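# Put socketed boards in tray and cover with frame

## Task

Get both short circuit boards that have a black socket into the flat black tray, then lay the clear frame over the tray so that it sits on the tray's rim.

## Robot and tools

Robot: two arms. left_arm carries a five-finger left hand and right_arm a right hand; the left hand mirrors the right. Bases (scene frame): left_arm at (+0.043, +0.246, 0) m, quat_wxyz (+1.000, 0, 0, -0.023); right_arm at (-0.049, -0.262, 0) m, quat_wxyz (+1.000, 0, 0, +0.003). A camera stand is fixed behind the arms, and loose objects may get a brief nudge now and then.

Scene frame: origin at table-top height, halfway between the nominal bases; +x points out over the table, +y toward left_arm, +z up. Arm names do not match image sides. Reported poses can be off by a few centimetres, worse at long reach.

Hand point: a point fixed to the palm, 0.05 m in front of it and 0.15 m from the wrist mount along the fingers. Its +z runs along straight fingers, +y out of the palm, +x across the palm away from the thumb on the right hand (toward the thumb on the left). Straight fingers extend 0.06-0.07 m past the point, 0.06 m behind it along -y. A wrist bracket on the little-finger side can strike objects.

Row layout (used by execute_actions and move): one flat list of 28 numbers, each in [-1, 1], always for both arms. Order: left_arm dx, dy, dz, rx, ry, rz; left hand little, ring, middle, index, thumb_bend, thumb_turn, force_limit, speed; then the same 14 for right_arm. The six pose numbers are an offset, not a pose: they count from that arm's Hand target as it was when the action or move began, along scene-frame axes; rotation turns about the Hand target's position, and rx, ry, rz form one rotation vector. Scale: 1.0 = 0.6 m or 180 degrees. Repeating an offset in a new call moves further. All zeros re-requests the current Hand target. The six finger numbers are absolute targets: -1 open/straight, +1 closed; thumb_turn -1 is beside the palm, +1 opposite the fingers. force_limit runs linearly from about 0 N (-1) to 10 N (+1), 15 N for the two thumb motors. speed rises linearly to full at +0.48; use -0.94 or lower for a gentle grip. There is no 'no change' value: to keep a hand as is, resend its last executed eight numbers (before any, use hand_measured plus hand_force_limit and hand_speed). A closed hand holds objects about 0.035-0.065 m thick, handles down to about 0.025 m. To squeeze harder, raise force_limit and send a target more closed than hand_measured; to loosen, send one more open.

Tools:
- execute_actions(actions, cameras): actions is a list of actions; each action is up to 15 rows, one per 1/30 s step; short tables repeat their last row. Every row counts from the action's start pose. Images only if actions is empty or cameras names them.
- move(target, speed, blend, blocking, cameras): target is one 28-number row or a list of up to 15 rows, all offsets from the same starting Hand targets. speed in m/s, 0.002 to 4.3 (default 0.25; turning limited to twice that in rad/s), one value or one per target. blend in metres rounds corners (0 = stop at each). Paths are straight, don't avoid obstacles or the other arm, and all share a 10 s cap. Faster means more lag, overshoot and harder contact. Avoid paths passing near an arm's own base.
- wait(seconds 0-10, cameras): arms hold their last command; a running move continues.
- stop(cameras): brakes a running move.
- zoom_image(camera, region [x0,y0,x1,y1] pixels, at most 504x504): closer look at the newest image of cam_head_left, cam_head_right, cam_high, cam_left_wrist or cam_right_wrist.
- show_instructions(): shows the reference images.
- finished_scene(scene=1): ends the scene irreversibly; the result must hold without the robot.

Results: end_effector_position (m) and end_effector_quat_wxyz in the scene frame; Hand target is the last commanded pose after clipping (orientation is kept within 40 degrees of measured); the arm may rest 1-5 cm short, usually low, without touching anything. hand_measured, hand_stopped_by (moving, target, force, stalled, fault) and hand_load_n list six values in motor order; a lost grip shows as hand_load_n dropping near 0. move adds a 'move:' line: done, off_target, moving, held or fault, plus limits (paced = pose clipped, held = steps withheld). Joint torques include arm weight and noise. Camera sizes: head and high cameras 896x504, wrist cameras 616x616 fisheye.

Joint ranges (rad): waist -2.880 to 2.880, shoulder 0 to 3.142, elbow 0 to 3.019, wrist pitch -1.693 to 1.571, wrist yaw -1.571 to 1.571, wrist roll -2.094 to 2.094.

Avoid: dropping parts or releasing them while moving, anything leaving the table, slamming or hard pressing on fixed or heavy items, excessive finger loads, contact between the two arms or one hand gripping the other, and arm stops. An arm blocked by something keeps pushing until commanded back past its hand point. Holding loads or straining at unreachable poses heats motors; at 100 °C that arm goes limp for 30-60 s, sometimes after a MOTOR HOT warning at 85 °C.

Each tool is called as name([rows], argument=value, ...), one row to a line, values as JSON.

Reference images:

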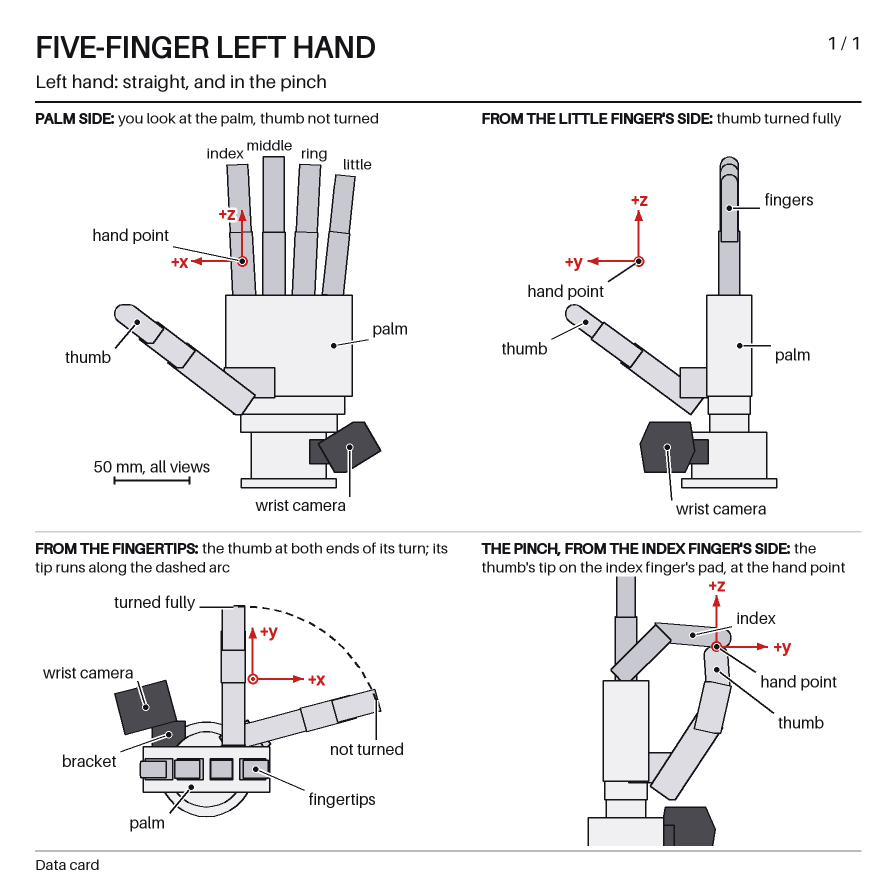

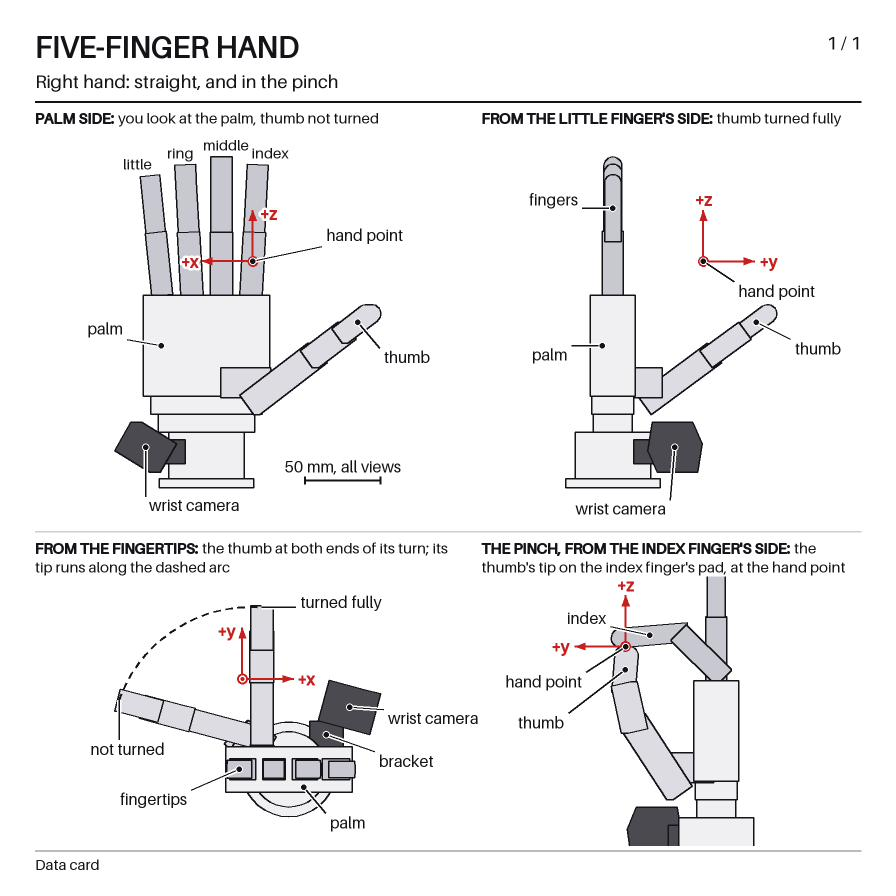

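## Session

execute_actions(actions=[])

Scene clock: 0.00 s.
left_arm: end_effector_position=(+0.3779, +0.3741, +0.1089) hand_measured=(-1.000, -1.000, -1.000, -1.000, -1.000, -1.000) hand_load_n=(+0.0, +0.0, +0.0, +0.0, +0.0, +0.0) hand_stopped_by=(target, target, target, target, target, target) hand_force_limit=0.00 hand_speed=-0.80 end_effector_quat_wxyz=(+0.134, -0.453, +0.599, -0.646) | right_arm: end_effector_position=(+0.3065, +0.0468, +0.3169) hand_measured=(-1.000, -1.000, -1.000, -1.000, -1.000, -1.000) hand_load_n=(+0.0, +0.0, +0.0, +0.0, +0.0, +0.0) hand_stopped_by=(target, target, target, target, target, target) hand_force_limit=0.00 hand_speed=-0.80 end_effector_quat_wxyz=(-0.145, +0.740, +0.187, +0.629)
Joint positions: left_arm=[0.952 1.653 0.905 -1.228 1.43 1.536] | right_arm=[1.039 1.013 0.762 0.054 0.562 -1.486]
Joint velocities: within noise
Joint torques (N m): no reading
Motor temperatures (°C): left_arm=[29 25 24 30 23 28] | right_arm=[32 24 26 28 26 24]
Heat: left arm: hottest wrist pitch 30 °C; right arm: hottest waist 32 °C.
Hand target: left_arm +0.3826, +0.3793, +0.1164; +0.141, -0.449, +0.601, -0.646 | right_arm +0.3095, +0.0505, +0.3371; -0.154, +0.730, +0.177, +0.642

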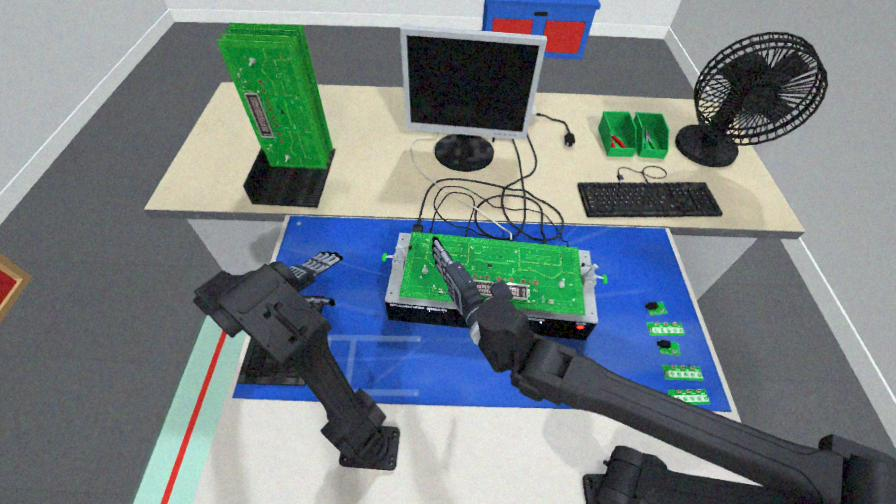

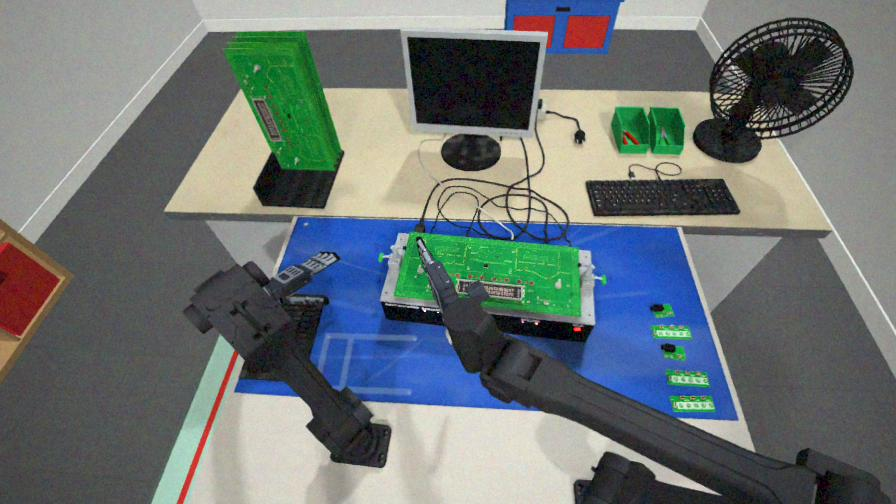

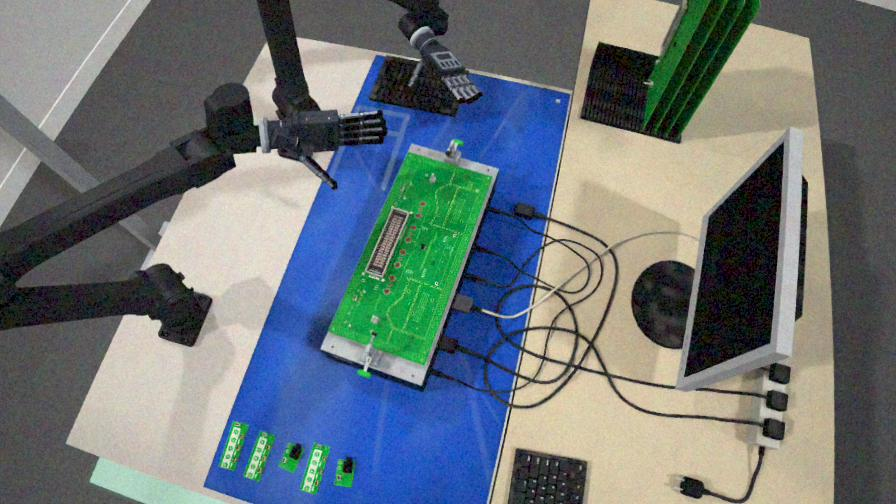

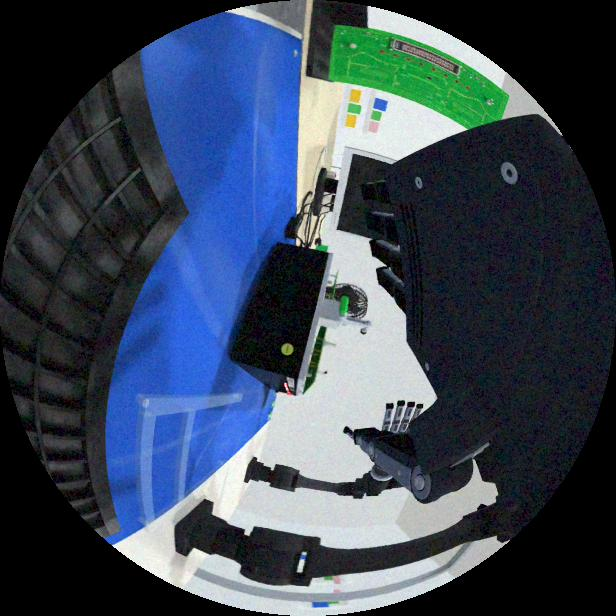

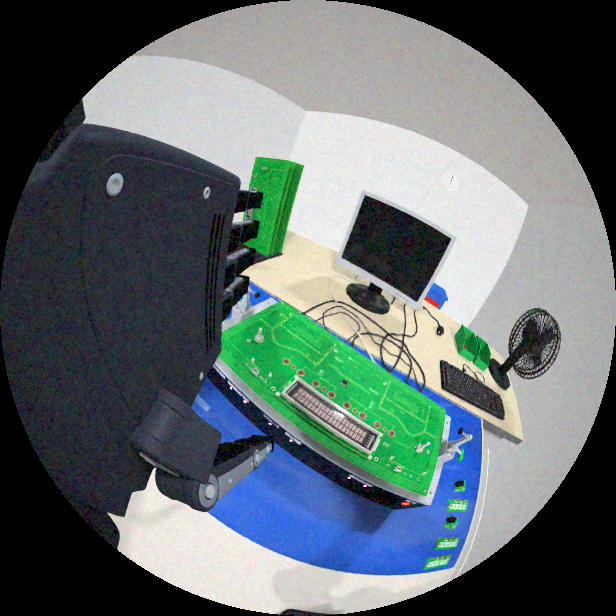

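zoom_image(camera="cam_head_right", region=[600, 270, 760, 420])

zoom_image(camera="cam_head_right", region=[210, 230, 460, 430])

zoom_image(camera="cam_high", region=[200, 400, 400, 504])

zoom_image(camera="cam_high", region=[300, 20, 520, 220])

Scaled by 3.150.

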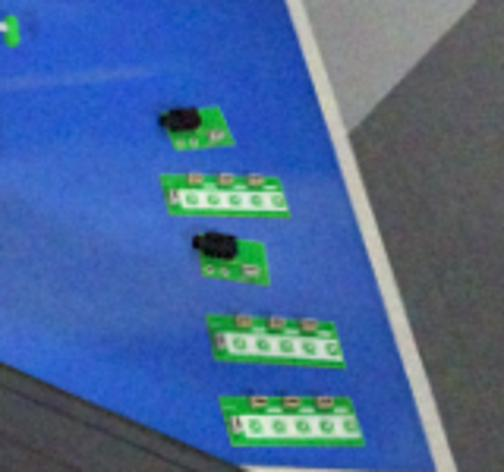

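Scaled by 2.016.

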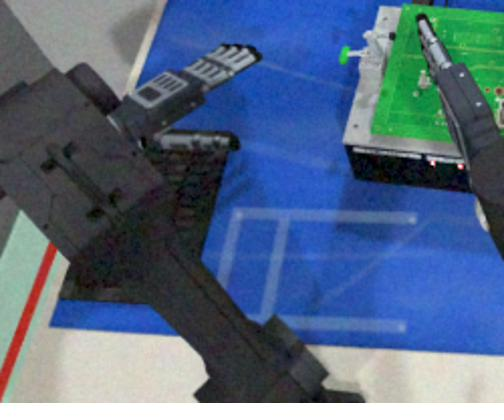

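Scaled by 2.520.

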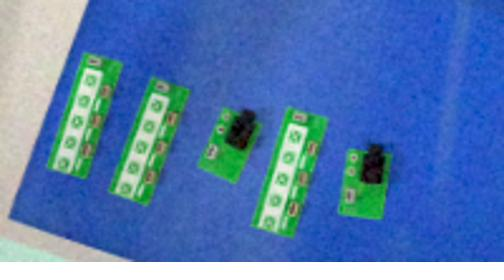

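Scaled by 2.291.

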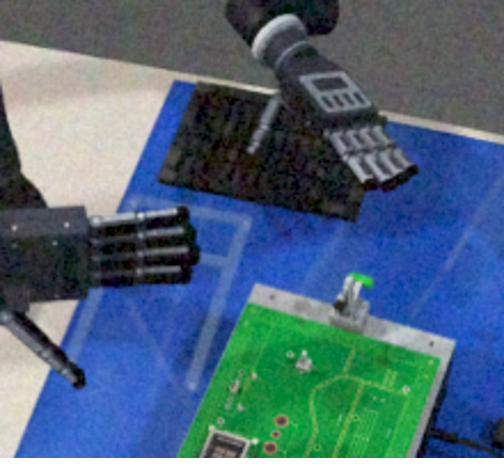

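move(target=[-0.1, 0, 0.42, 0, 0, 0, -1, -1, -1, -1, -1, -1, 0, -0.8, -0.1, -0.5, 0, 0, 0, 0, -1, -1, -1, -1, -1, -1, 0, -0.8], cameras=["all"])

Scene clock: 29.67 s.
left_arm: end_effector_position=(+0.3234, +0.3706, +0.3493) hand_measured=(-1.000, -1.000, -1.000, -1.000, -1.000, -1.000) hand_load_n=(+0.0, +0.0, +0.0, +0.0, +0.0, +0.0) hand_stopped_by=(target, target, target, target, target, target) hand_force_limit=0.00 hand_speed=-0.80 end_effector_quat_wxyz=(-0.187, +0.515, -0.575, +0.608) | right_arm: end_effector_position=(+0.2474, -0.2460, +0.3320) hand_measured=(-1.000, -1.000, -1.000, -1.000, -1.000, -1.000) hand_load_n=(+0.0, +0.0, +0.0, +0.0, +0.0, +0.0) hand_stopped_by=(target, target, target, target, target, target) hand_force_limit=0.00 hand_speed=-0.80 end_effector_quat_wxyz=(-0.160, +0.730, +0.174, +0.642)
Joint positions: left_arm=[1.099 1.158 1.148 -1.685 1.376 1.266] | right_arm=[-0.175 0.22 0.539 -0.476 -0.642 -1.655]
Joint torques (N m): left_arm=[0.67 -7.53 11.49 -0.36 0.8 -0.2] | right_arm=[-4.01 4.42 10.11 1.57 -0.19 -0.15]
Heat: left arm: hottest wrist pitch 30 °C; right arm: hottest waist 32 °C.
Hand target: left_arm +0.3226, +0.3793, +0.3684; +0.141, -0.449, +0.601, -0.646 | right_arm +0.2495, -0.2494, +0.3372; -0.154, +0.730, +0.177, +0.642
Off the commanded pose: left_arm 0.021 m, 11 deg | right_arm 0.007 m, 1 deg.
joint sent to its limit (left arm) — joint 4 (wrist pitch), lower limit. The joint targets are off in orientation, not in position.
move: off_target (left_arm)

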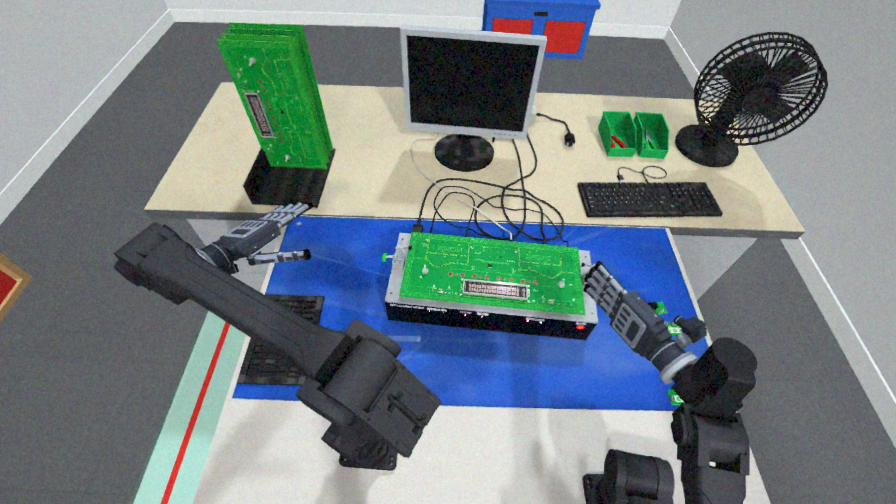

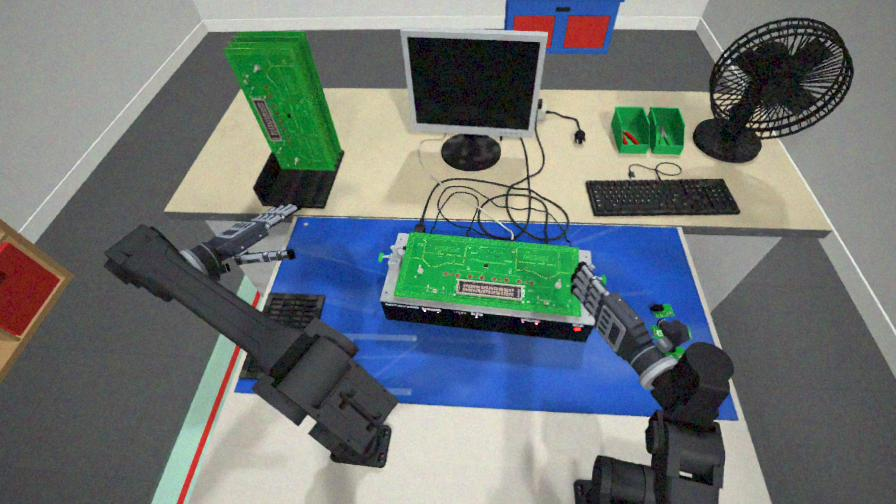

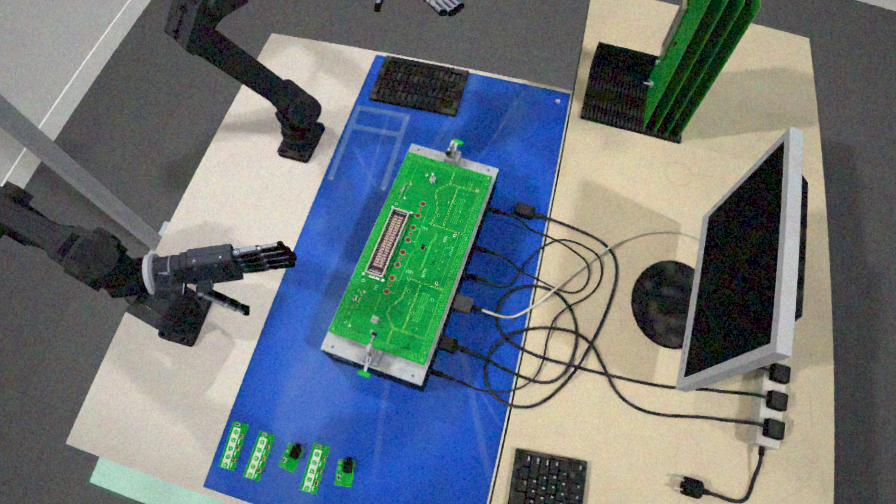

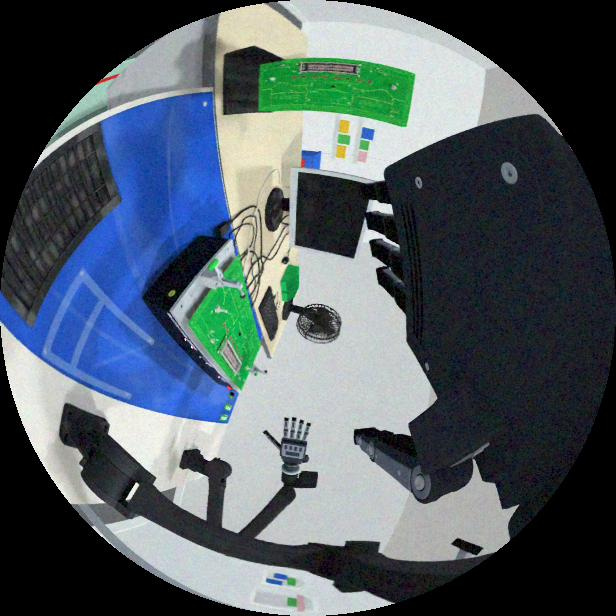

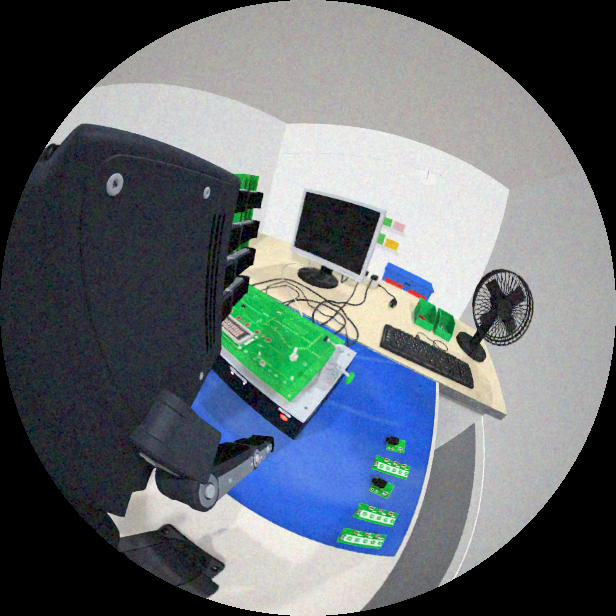

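zoom_image(camera="cam_high", region=[310, 40, 490, 210])

zoom_image(camera="cam_left_wrist", region=[0, 80, 280, 440])

zoom_image(camera="cam_head_right", region=[220, 270, 460, 430])

zoom_image(camera="cam_high", region=[210, 410, 370, 504])

Scaled by 2.800.

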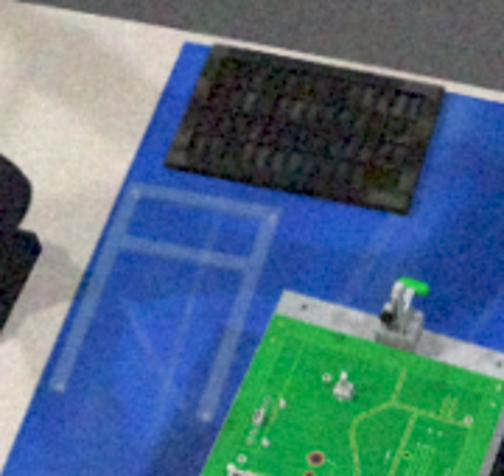

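Scaled by 1.400 from the camera's 616x616 image, which has a finer 880x880 frame.

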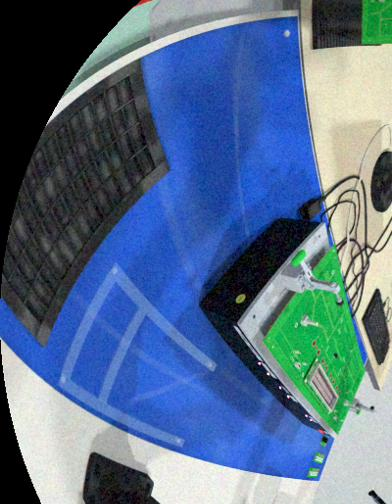

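Scaled by 2.100.

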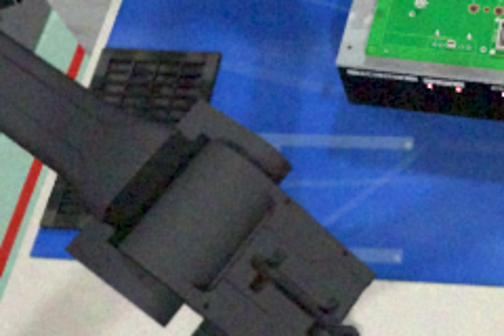

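Scaled by 3.150.

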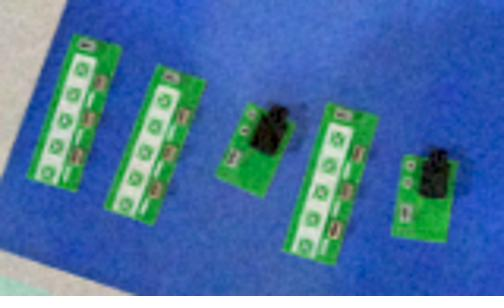

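move(target=[0, -0.133, -0.147, 0, 0, 0, -1, -1, -1, -1, -1, -1, 0, -0.8, 0.05, -0.384, -0.1, 0.463, 0.1925, -0.2585, -1, -1, -1, -1, -1, -1, 0, -0.8], cameras=["all"])

Scene clock: 158.67 s.
left_arm: end_effector_position=(+0.3205, +0.3039, +0.2772) hand_measured=(-1.000, -1.000, -1.000, -1.000, -1.000, -1.000) hand_load_n=(+0.0, +0.0, +0.0, +0.0, +0.0, -0.5) hand_stopped_by=(target, target, target, target, target, target) hand_force_limit=0.00 hand_speed=-0.80 end_effector_quat_wxyz=(+0.139, -0.459, +0.598, -0.643) | right_arm: end_effector_position=(+0.2736, -0.4652, +0.2524) hand_measured=(-1.000, -1.000, -1.000, -1.000, -1.000, -1.000) hand_load_n=(+0.0, +0.0, +0.0, +0.0, +0.0, -0.5) hand_stopped_by=(target, target, target, target, target, target) hand_force_limit=0.00 hand_speed=-0.80 end_effector_quat_wxyz=(-0.383, +0.602, -0.599, +0.364)
Joint positions: left_arm=[0.961 1.157 0.917 -1.674 1.427 1.476] | right_arm=[-0.942 0.963 0.857 -0.608 -0.829 -0.544]
Joint torques (N m): left_arm=[-1.61 -6.18 7.57 0.12 1.12 0.04] | right_arm=[-3.78 -6.24 13.38 0.75 -0.28 0.15]
Motor temperatures (°C): left_arm=[28 25 30 28 24 27] | right_arm=[31 24 35 27 24 24]
Heat: left arm: hottest elbow 30 °C; right arm: hottest elbow 35 °C.
Hand target: left_arm +0.3226, +0.2996, +0.2802; +0.141, -0.449, +0.601, -0.646 | right_arm +0.2794, -0.4798, +0.2771; -0.381, +0.596, -0.596, +0.380
Off the commanded pose: left_arm 0.006 m, 1 deg | right_arm 0.029 m, 2 deg.
move: off_target (right_arm)

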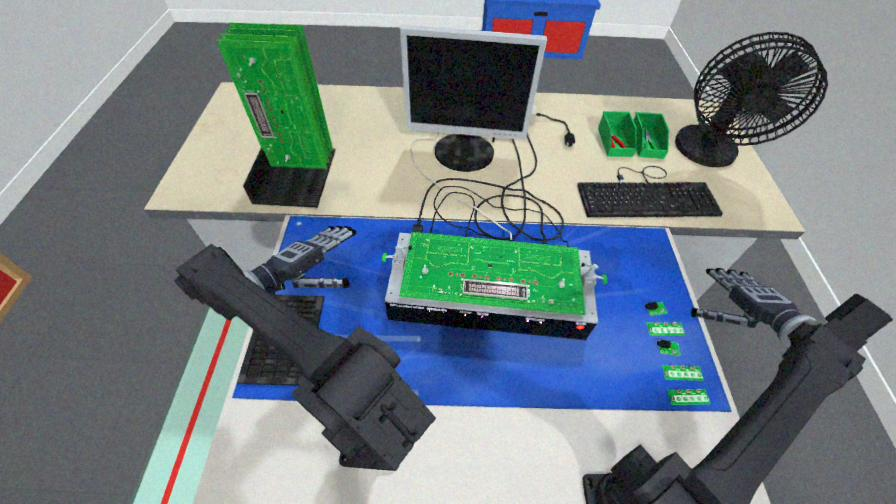

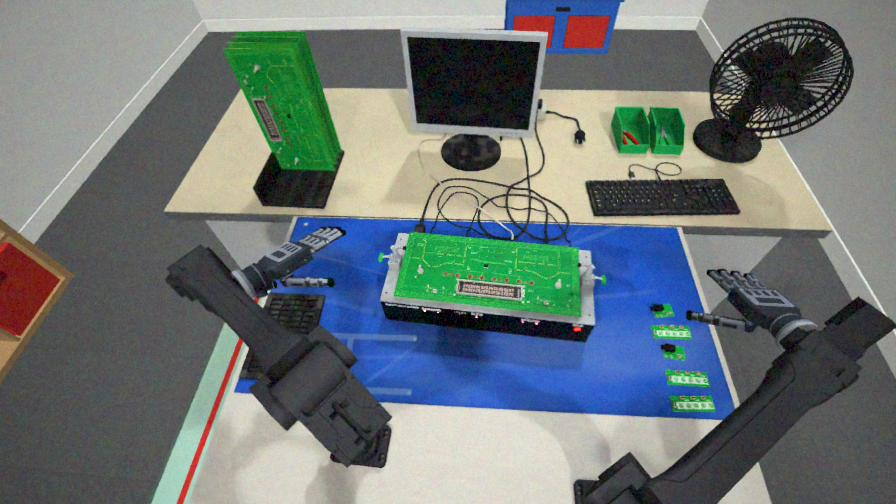

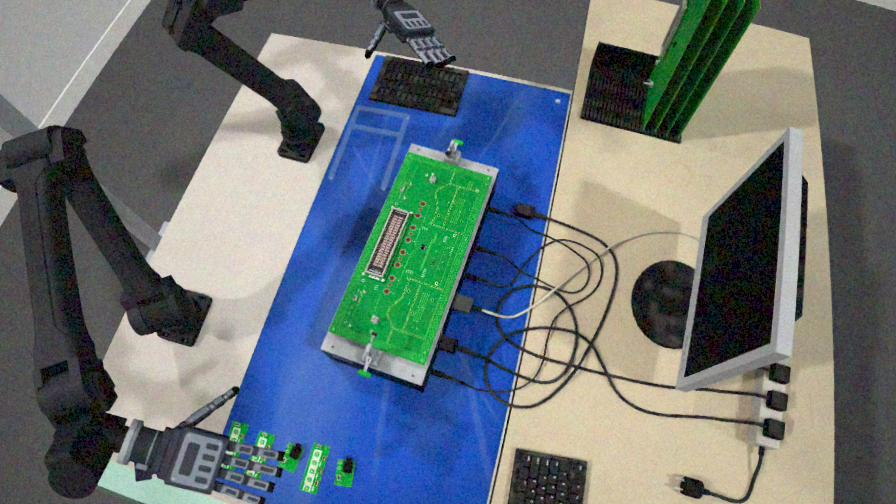

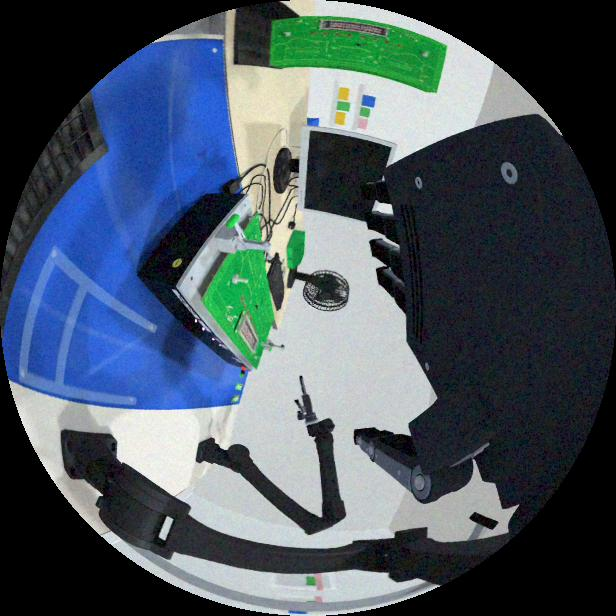

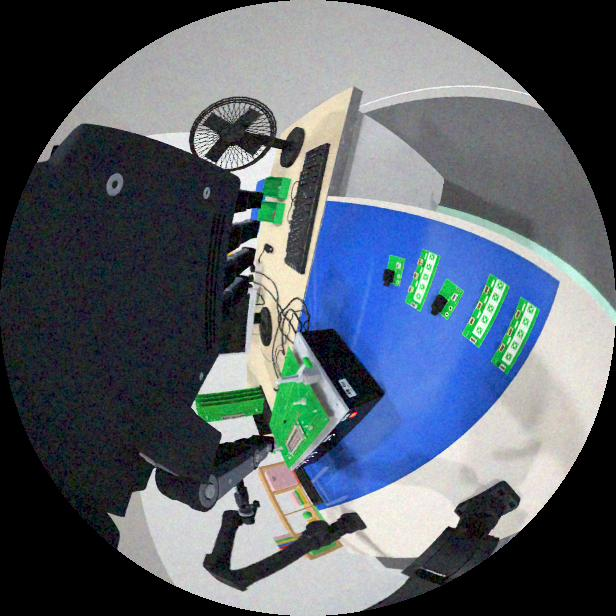

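zoom_image(camera="cam_right_wrist", region=[360, 230, 560, 390])

zoom_image(camera="cam_left_wrist", region=[0, 200, 260, 440])

zoom_image(camera="cam_high", region=[310, 40, 490, 210])

Scaled by 2.520 from the camera's 616x616 image, which has a finer 880x880 frame.

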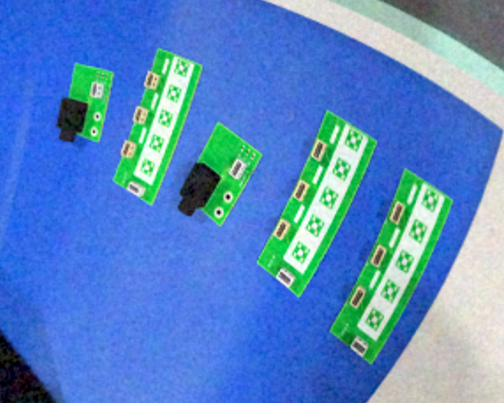

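Scaled by 1.938 from the camera's 616x616 image, which has a finer 880x880 frame.

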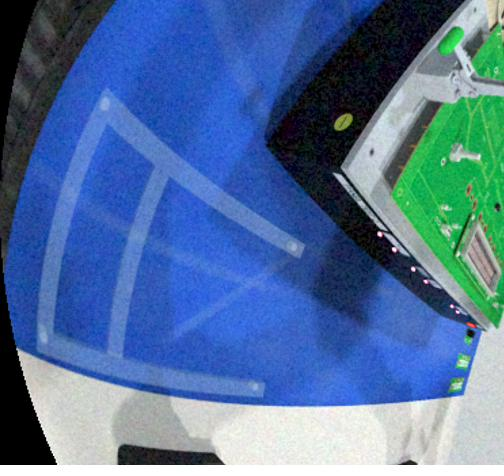

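Scaled by 2.800.

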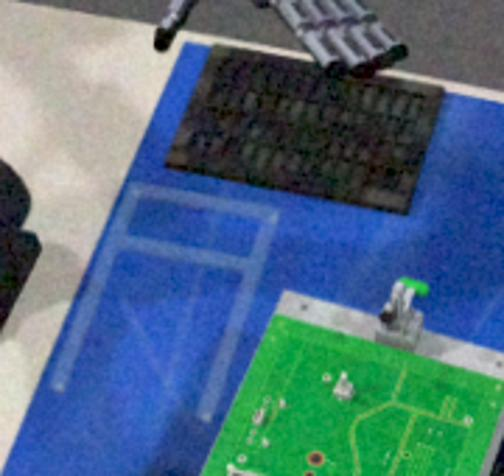

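zoom_image(camera="cam_right_wrist", region=[130, 140, 370, 540])

Scaled by 1.260 from the camera's 616x616 image, which has a finer 880x880 frame.

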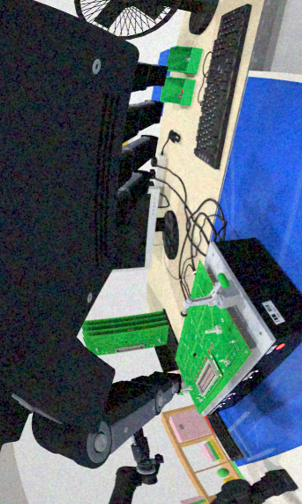

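move(target=[-0.1377, -0.05, -0.1, 0.25, -0.0284, -0.3197, -1, -1, -1, -1, -1, -1, 0, -0.8, 0.2177, 0.0078, -0.295, 0, 0, -0.039, -1, -1, -0.3, -0.3, -0.5, 1, -0.6, 0], cameras=["all"])

Scene clock: 263.17 s.
left_arm: end_effector_position=(+0.2365, +0.2698, +0.2093) hand_measured=(-1.000, -1.000, -1.000, -1.000, -1.000, -1.000) hand_load_n=(+0.0, +0.0, +0.0, +0.0, +0.0, -0.5) hand_stopped_by=(target, target, target, target, target, target) hand_force_limit=0.00 hand_speed=-0.80 end_effector_quat_wxyz=(+0.061, -0.067, +0.952, -0.293) | right_arm: end_effector_position=(+0.4022, -0.4783, +0.0998) hand_measured=(-1.000, -1.000, -0.300, -0.300, -0.500, +1.000) hand_load_n=(+0.0, -0.5, +0.0, +0.0, +0.0, +0.0) hand_stopped_by=(target, target, target, target, target, target) hand_force_limit=-0.60 hand_speed=0.00 end_effector_quat_wxyz=(+0.350, -0.558, +0.639, -0.398)
Joint positions: left_arm=[0.459 0.907 0.928 -1.687 0.602 1.873] | right_arm=[-0.654 1.375 0.696 0.169 -0.46 -0.239]
Joint torques (N m): left_arm=[-1.38 -4.07 9.62 -0.27 0.41 0.05] | right_arm=[-1.32 -10.52 7.38 2.95 -0.12 0.16]
Heat: left arm: hottest waist 28 °C; right arm: hottest elbow 39 °C.
Hand target: left_arm +0.2400, +0.2695, +0.2201; -0.001, +0.000, +0.924, -0.383 | right_arm +0.4101, -0.4750, +0.1001; +0.357, -0.558, +0.632, -0.403
Off the commanded pose: left_arm 0.011 m, 15 deg | right_arm 0.009 m, 1 deg.
joint sent to its limit (left arm) — joint 4 (wrist pitch), lower limit. The joint targets are off in orientation, not in position.
move: off_target (left_arm)

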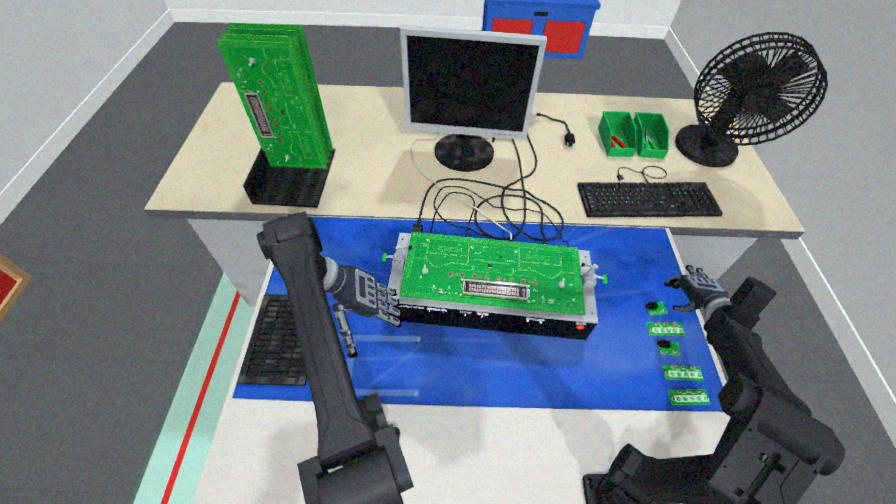

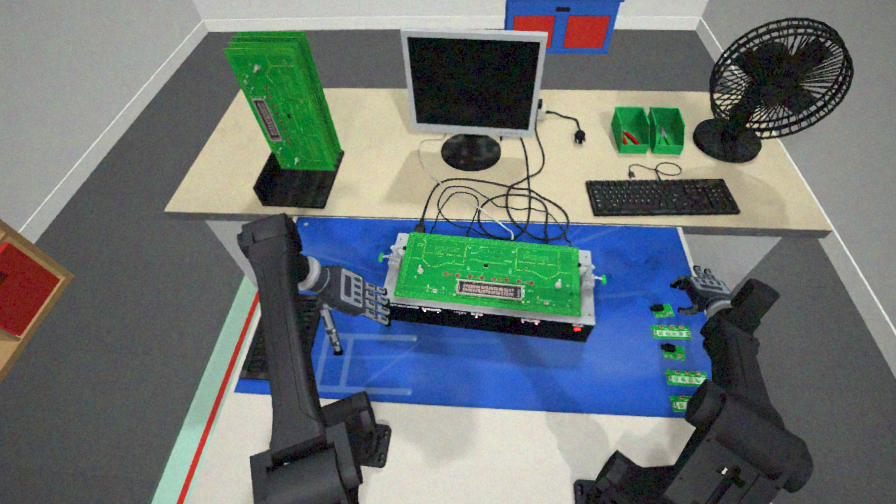

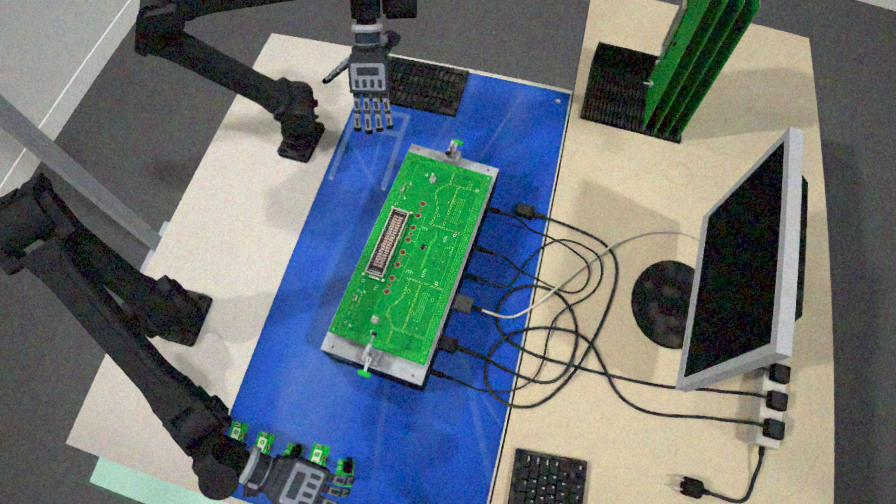

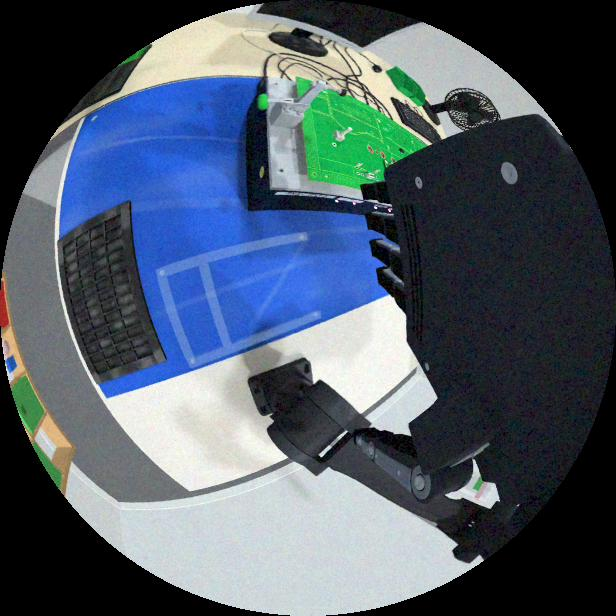

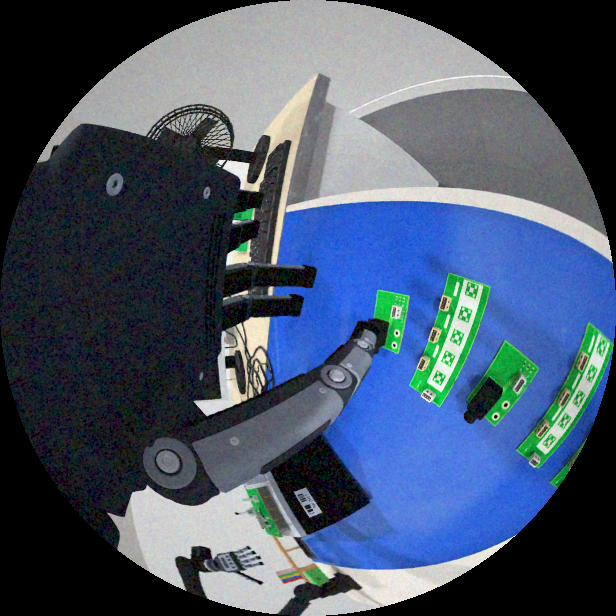

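zoom_image(camera="cam_right_wrist", region=[220, 220, 520, 460])

zoom_image(camera="cam_left_wrist", region=[50, 180, 390, 420])

Scaled by 1.680 from the camera's 616x616 image, which has a finer 880x880 frame.

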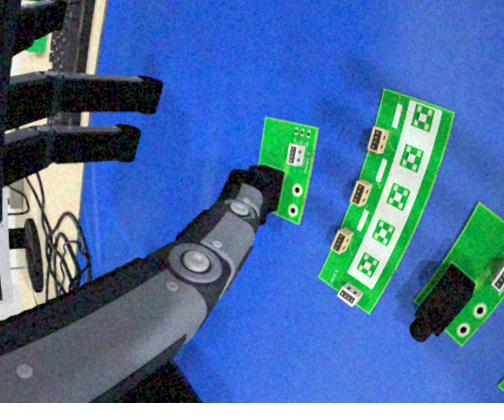

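Scaled by 1.482 from the camera's 616x616 image, which has a finer 880x880 frame.

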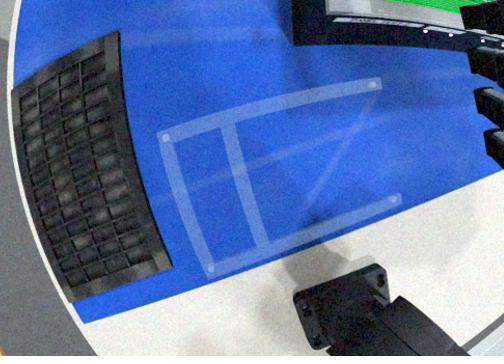

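move(target=[0,0,0,0,0,0, -1, -1, -1, -1, -1, -1, 0, -0.8, 0, 0.033, -0.083, 0, 0, 0, -1, -1, -0.3, -0.3, -0.5, 1, -0.6, 0], cameras=["cam_right_wrist"], speed=0.12)

zoom_image(camera="cam_right_wrist", region=[220, 220, 520, 460])

Scene clock: 285.73 s.
left_arm: end_effector_position=(+0.2365, +0.2698, +0.2093) hand_measured=(-1.000, -1.000, -1.000, -1.000, -1.000, -1.000) hand_load_n=(+0.0, -0.5, +0.0, +0.0, +0.0, +0.0) hand_stopped_by=(target, target, target, target, target, target) hand_force_limit=0.00 hand_speed=-0.80 end_effector_quat_wxyz=(+0.061, -0.067, +0.952, -0.293) | right_arm: end_effector_position=(+0.4028, -0.4585, +0.0494) hand_measured=(-1.000, -1.000, -0.300, -0.300, -0.500, +1.000) hand_load_n=(+0.0, +0.0, +0.0, +0.0, +0.0, +0.0) hand_stopped_by=(target, target, target, target, target, target) hand_force_limit=-0.60 hand_speed=0.00 end_effector_quat_wxyz=(+0.350, -0.558, +0.639, -0.397)
Joint positions: left_arm=[0.459 0.907 0.928 -1.687 0.602 1.873] | right_arm=[-0.609 1.472 0.611 0.359 -0.421 -0.216]
Joint torques (N m): left_arm=[-1.38 -4.13 9.59 -0.34 0.34 0.04] | right_arm=[-1.67 -10.87 6.42 2.95 -0.11 0.14]
Heat: left arm: hottest elbow 29 °C; right arm: hottest elbow 36 °C.
Hand target: left_arm +0.2399, +0.2695, +0.2201; +0.000, +0.000, +0.924, -0.383 | right_arm +0.4101, -0.4552, +0.0502; +0.357, -0.558, +0.632, -0.402
Off the commanded pose: left_arm 0.011 m, 15 deg | right_arm 0.008 m, 1 deg.
joint sent to its limit (left arm) — joint 4 (wrist pitch), lower limit. The joint targets are off in orientation, not in position.
move: off_target (left_arm)
Images, in order (width x height): cam_right_wrist 616x616.

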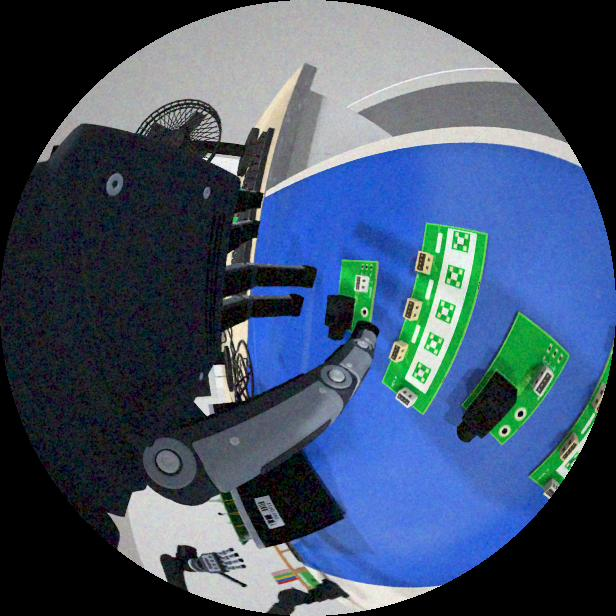

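Scaled by 1.680 from the camera's 616x616 image, which has a finer 880x880 frame.

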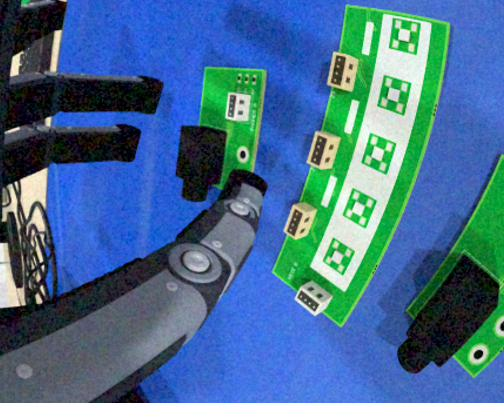

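wait(seconds=0, cameras=["cam_head_left", "cam_high"])

zoom_image(camera="cam_head_left", region=[630, 250, 770, 370])

zoom_image(camera="cam_high", region=[220, 404, 400, 504])

Scene clock: 299.17 s.
left_arm: end_effector_position=(+0.2365, +0.2698, +0.2093) hand_measured=(-1.000, -1.000, -1.000, -1.000, -1.000, -1.000) hand_load_n=(+0.0, +0.0, +0.0, +0.0, +0.0, +0.0) hand_stopped_by=(target, target, target, target, target, target) hand_force_limit=0.00 hand_speed=-0.80 end_effector_quat_wxyz=(+0.061, -0.067, +0.952, -0.293) | right_arm: end_effector_position=(+0.4028, -0.4585, +0.0494) hand_measured=(-1.000, -1.000, -0.300, -0.300, -0.500, +1.000) hand_load_n=(+0.0, +0.0, +0.0, +0.0, +0.0, +0.0) hand_stopped_by=(target, target, target, target, target, target) hand_force_limit=-0.60 hand_speed=0.00 end_effector_quat_wxyz=(+0.350, -0.558, +0.639, -0.397)
Joint positions: left_arm=[0.459 0.907 0.928 -1.687 0.602 1.873] | right_arm=[-0.609 1.472 0.611 0.359 -0.421 -0.216]
Joint torques (N m): left_arm=[-1.67 -3.49 9.58 -0.35 0.38 0.02] | right_arm=[-1.73 -10.4 6.39 2.93 -0.07 0.13]
Heat: left arm: hottest elbow 29 °C; right arm: hottest elbow 35 °C.
Hand target: left_arm +0.2399, +0.2695, +0.2201; +0.000, +0.000, +0.924, -0.383 | right_arm +0.4101, -0.4552, +0.0502; +0.357, -0.558, +0.632, -0.402
Off the commanded pose: left_arm 0.011 m, 15 deg | right_arm 0.008 m, 1 deg.
Images, in order (width x height): cam_head_left 896x504, cam_high 896x504.

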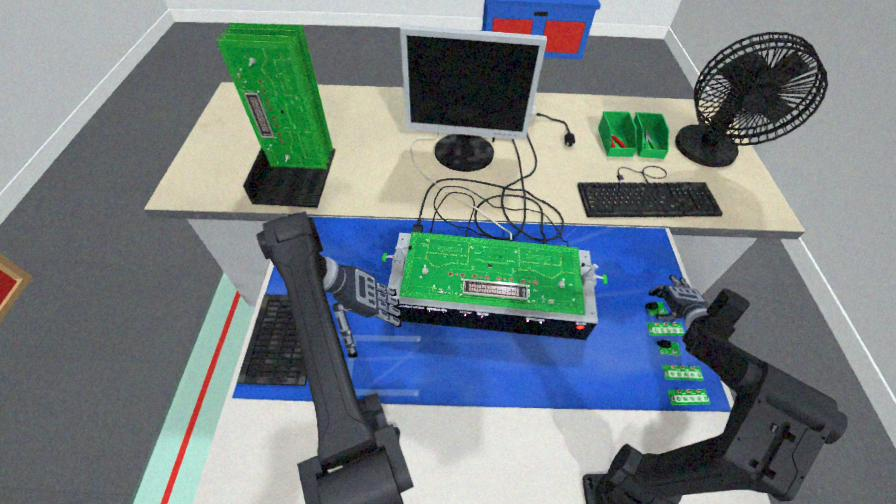

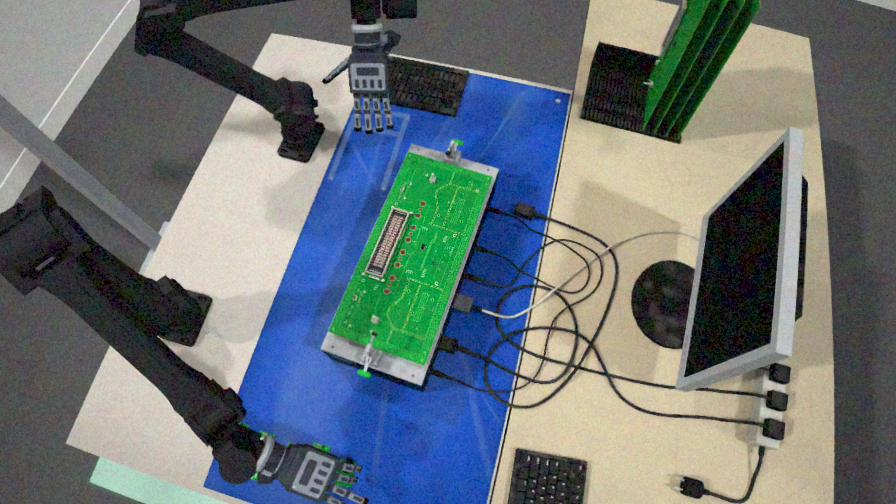

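Scaled by 3.600.

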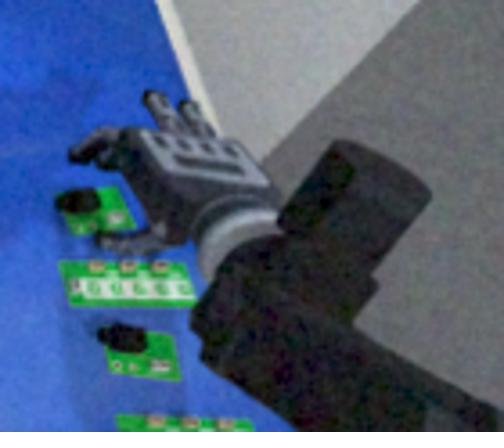

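Scaled by 2.800.

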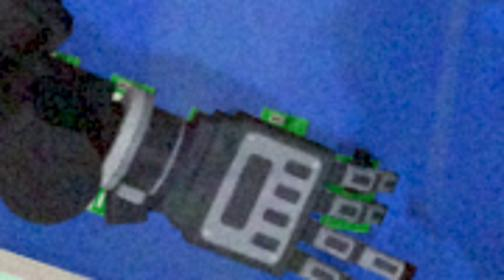

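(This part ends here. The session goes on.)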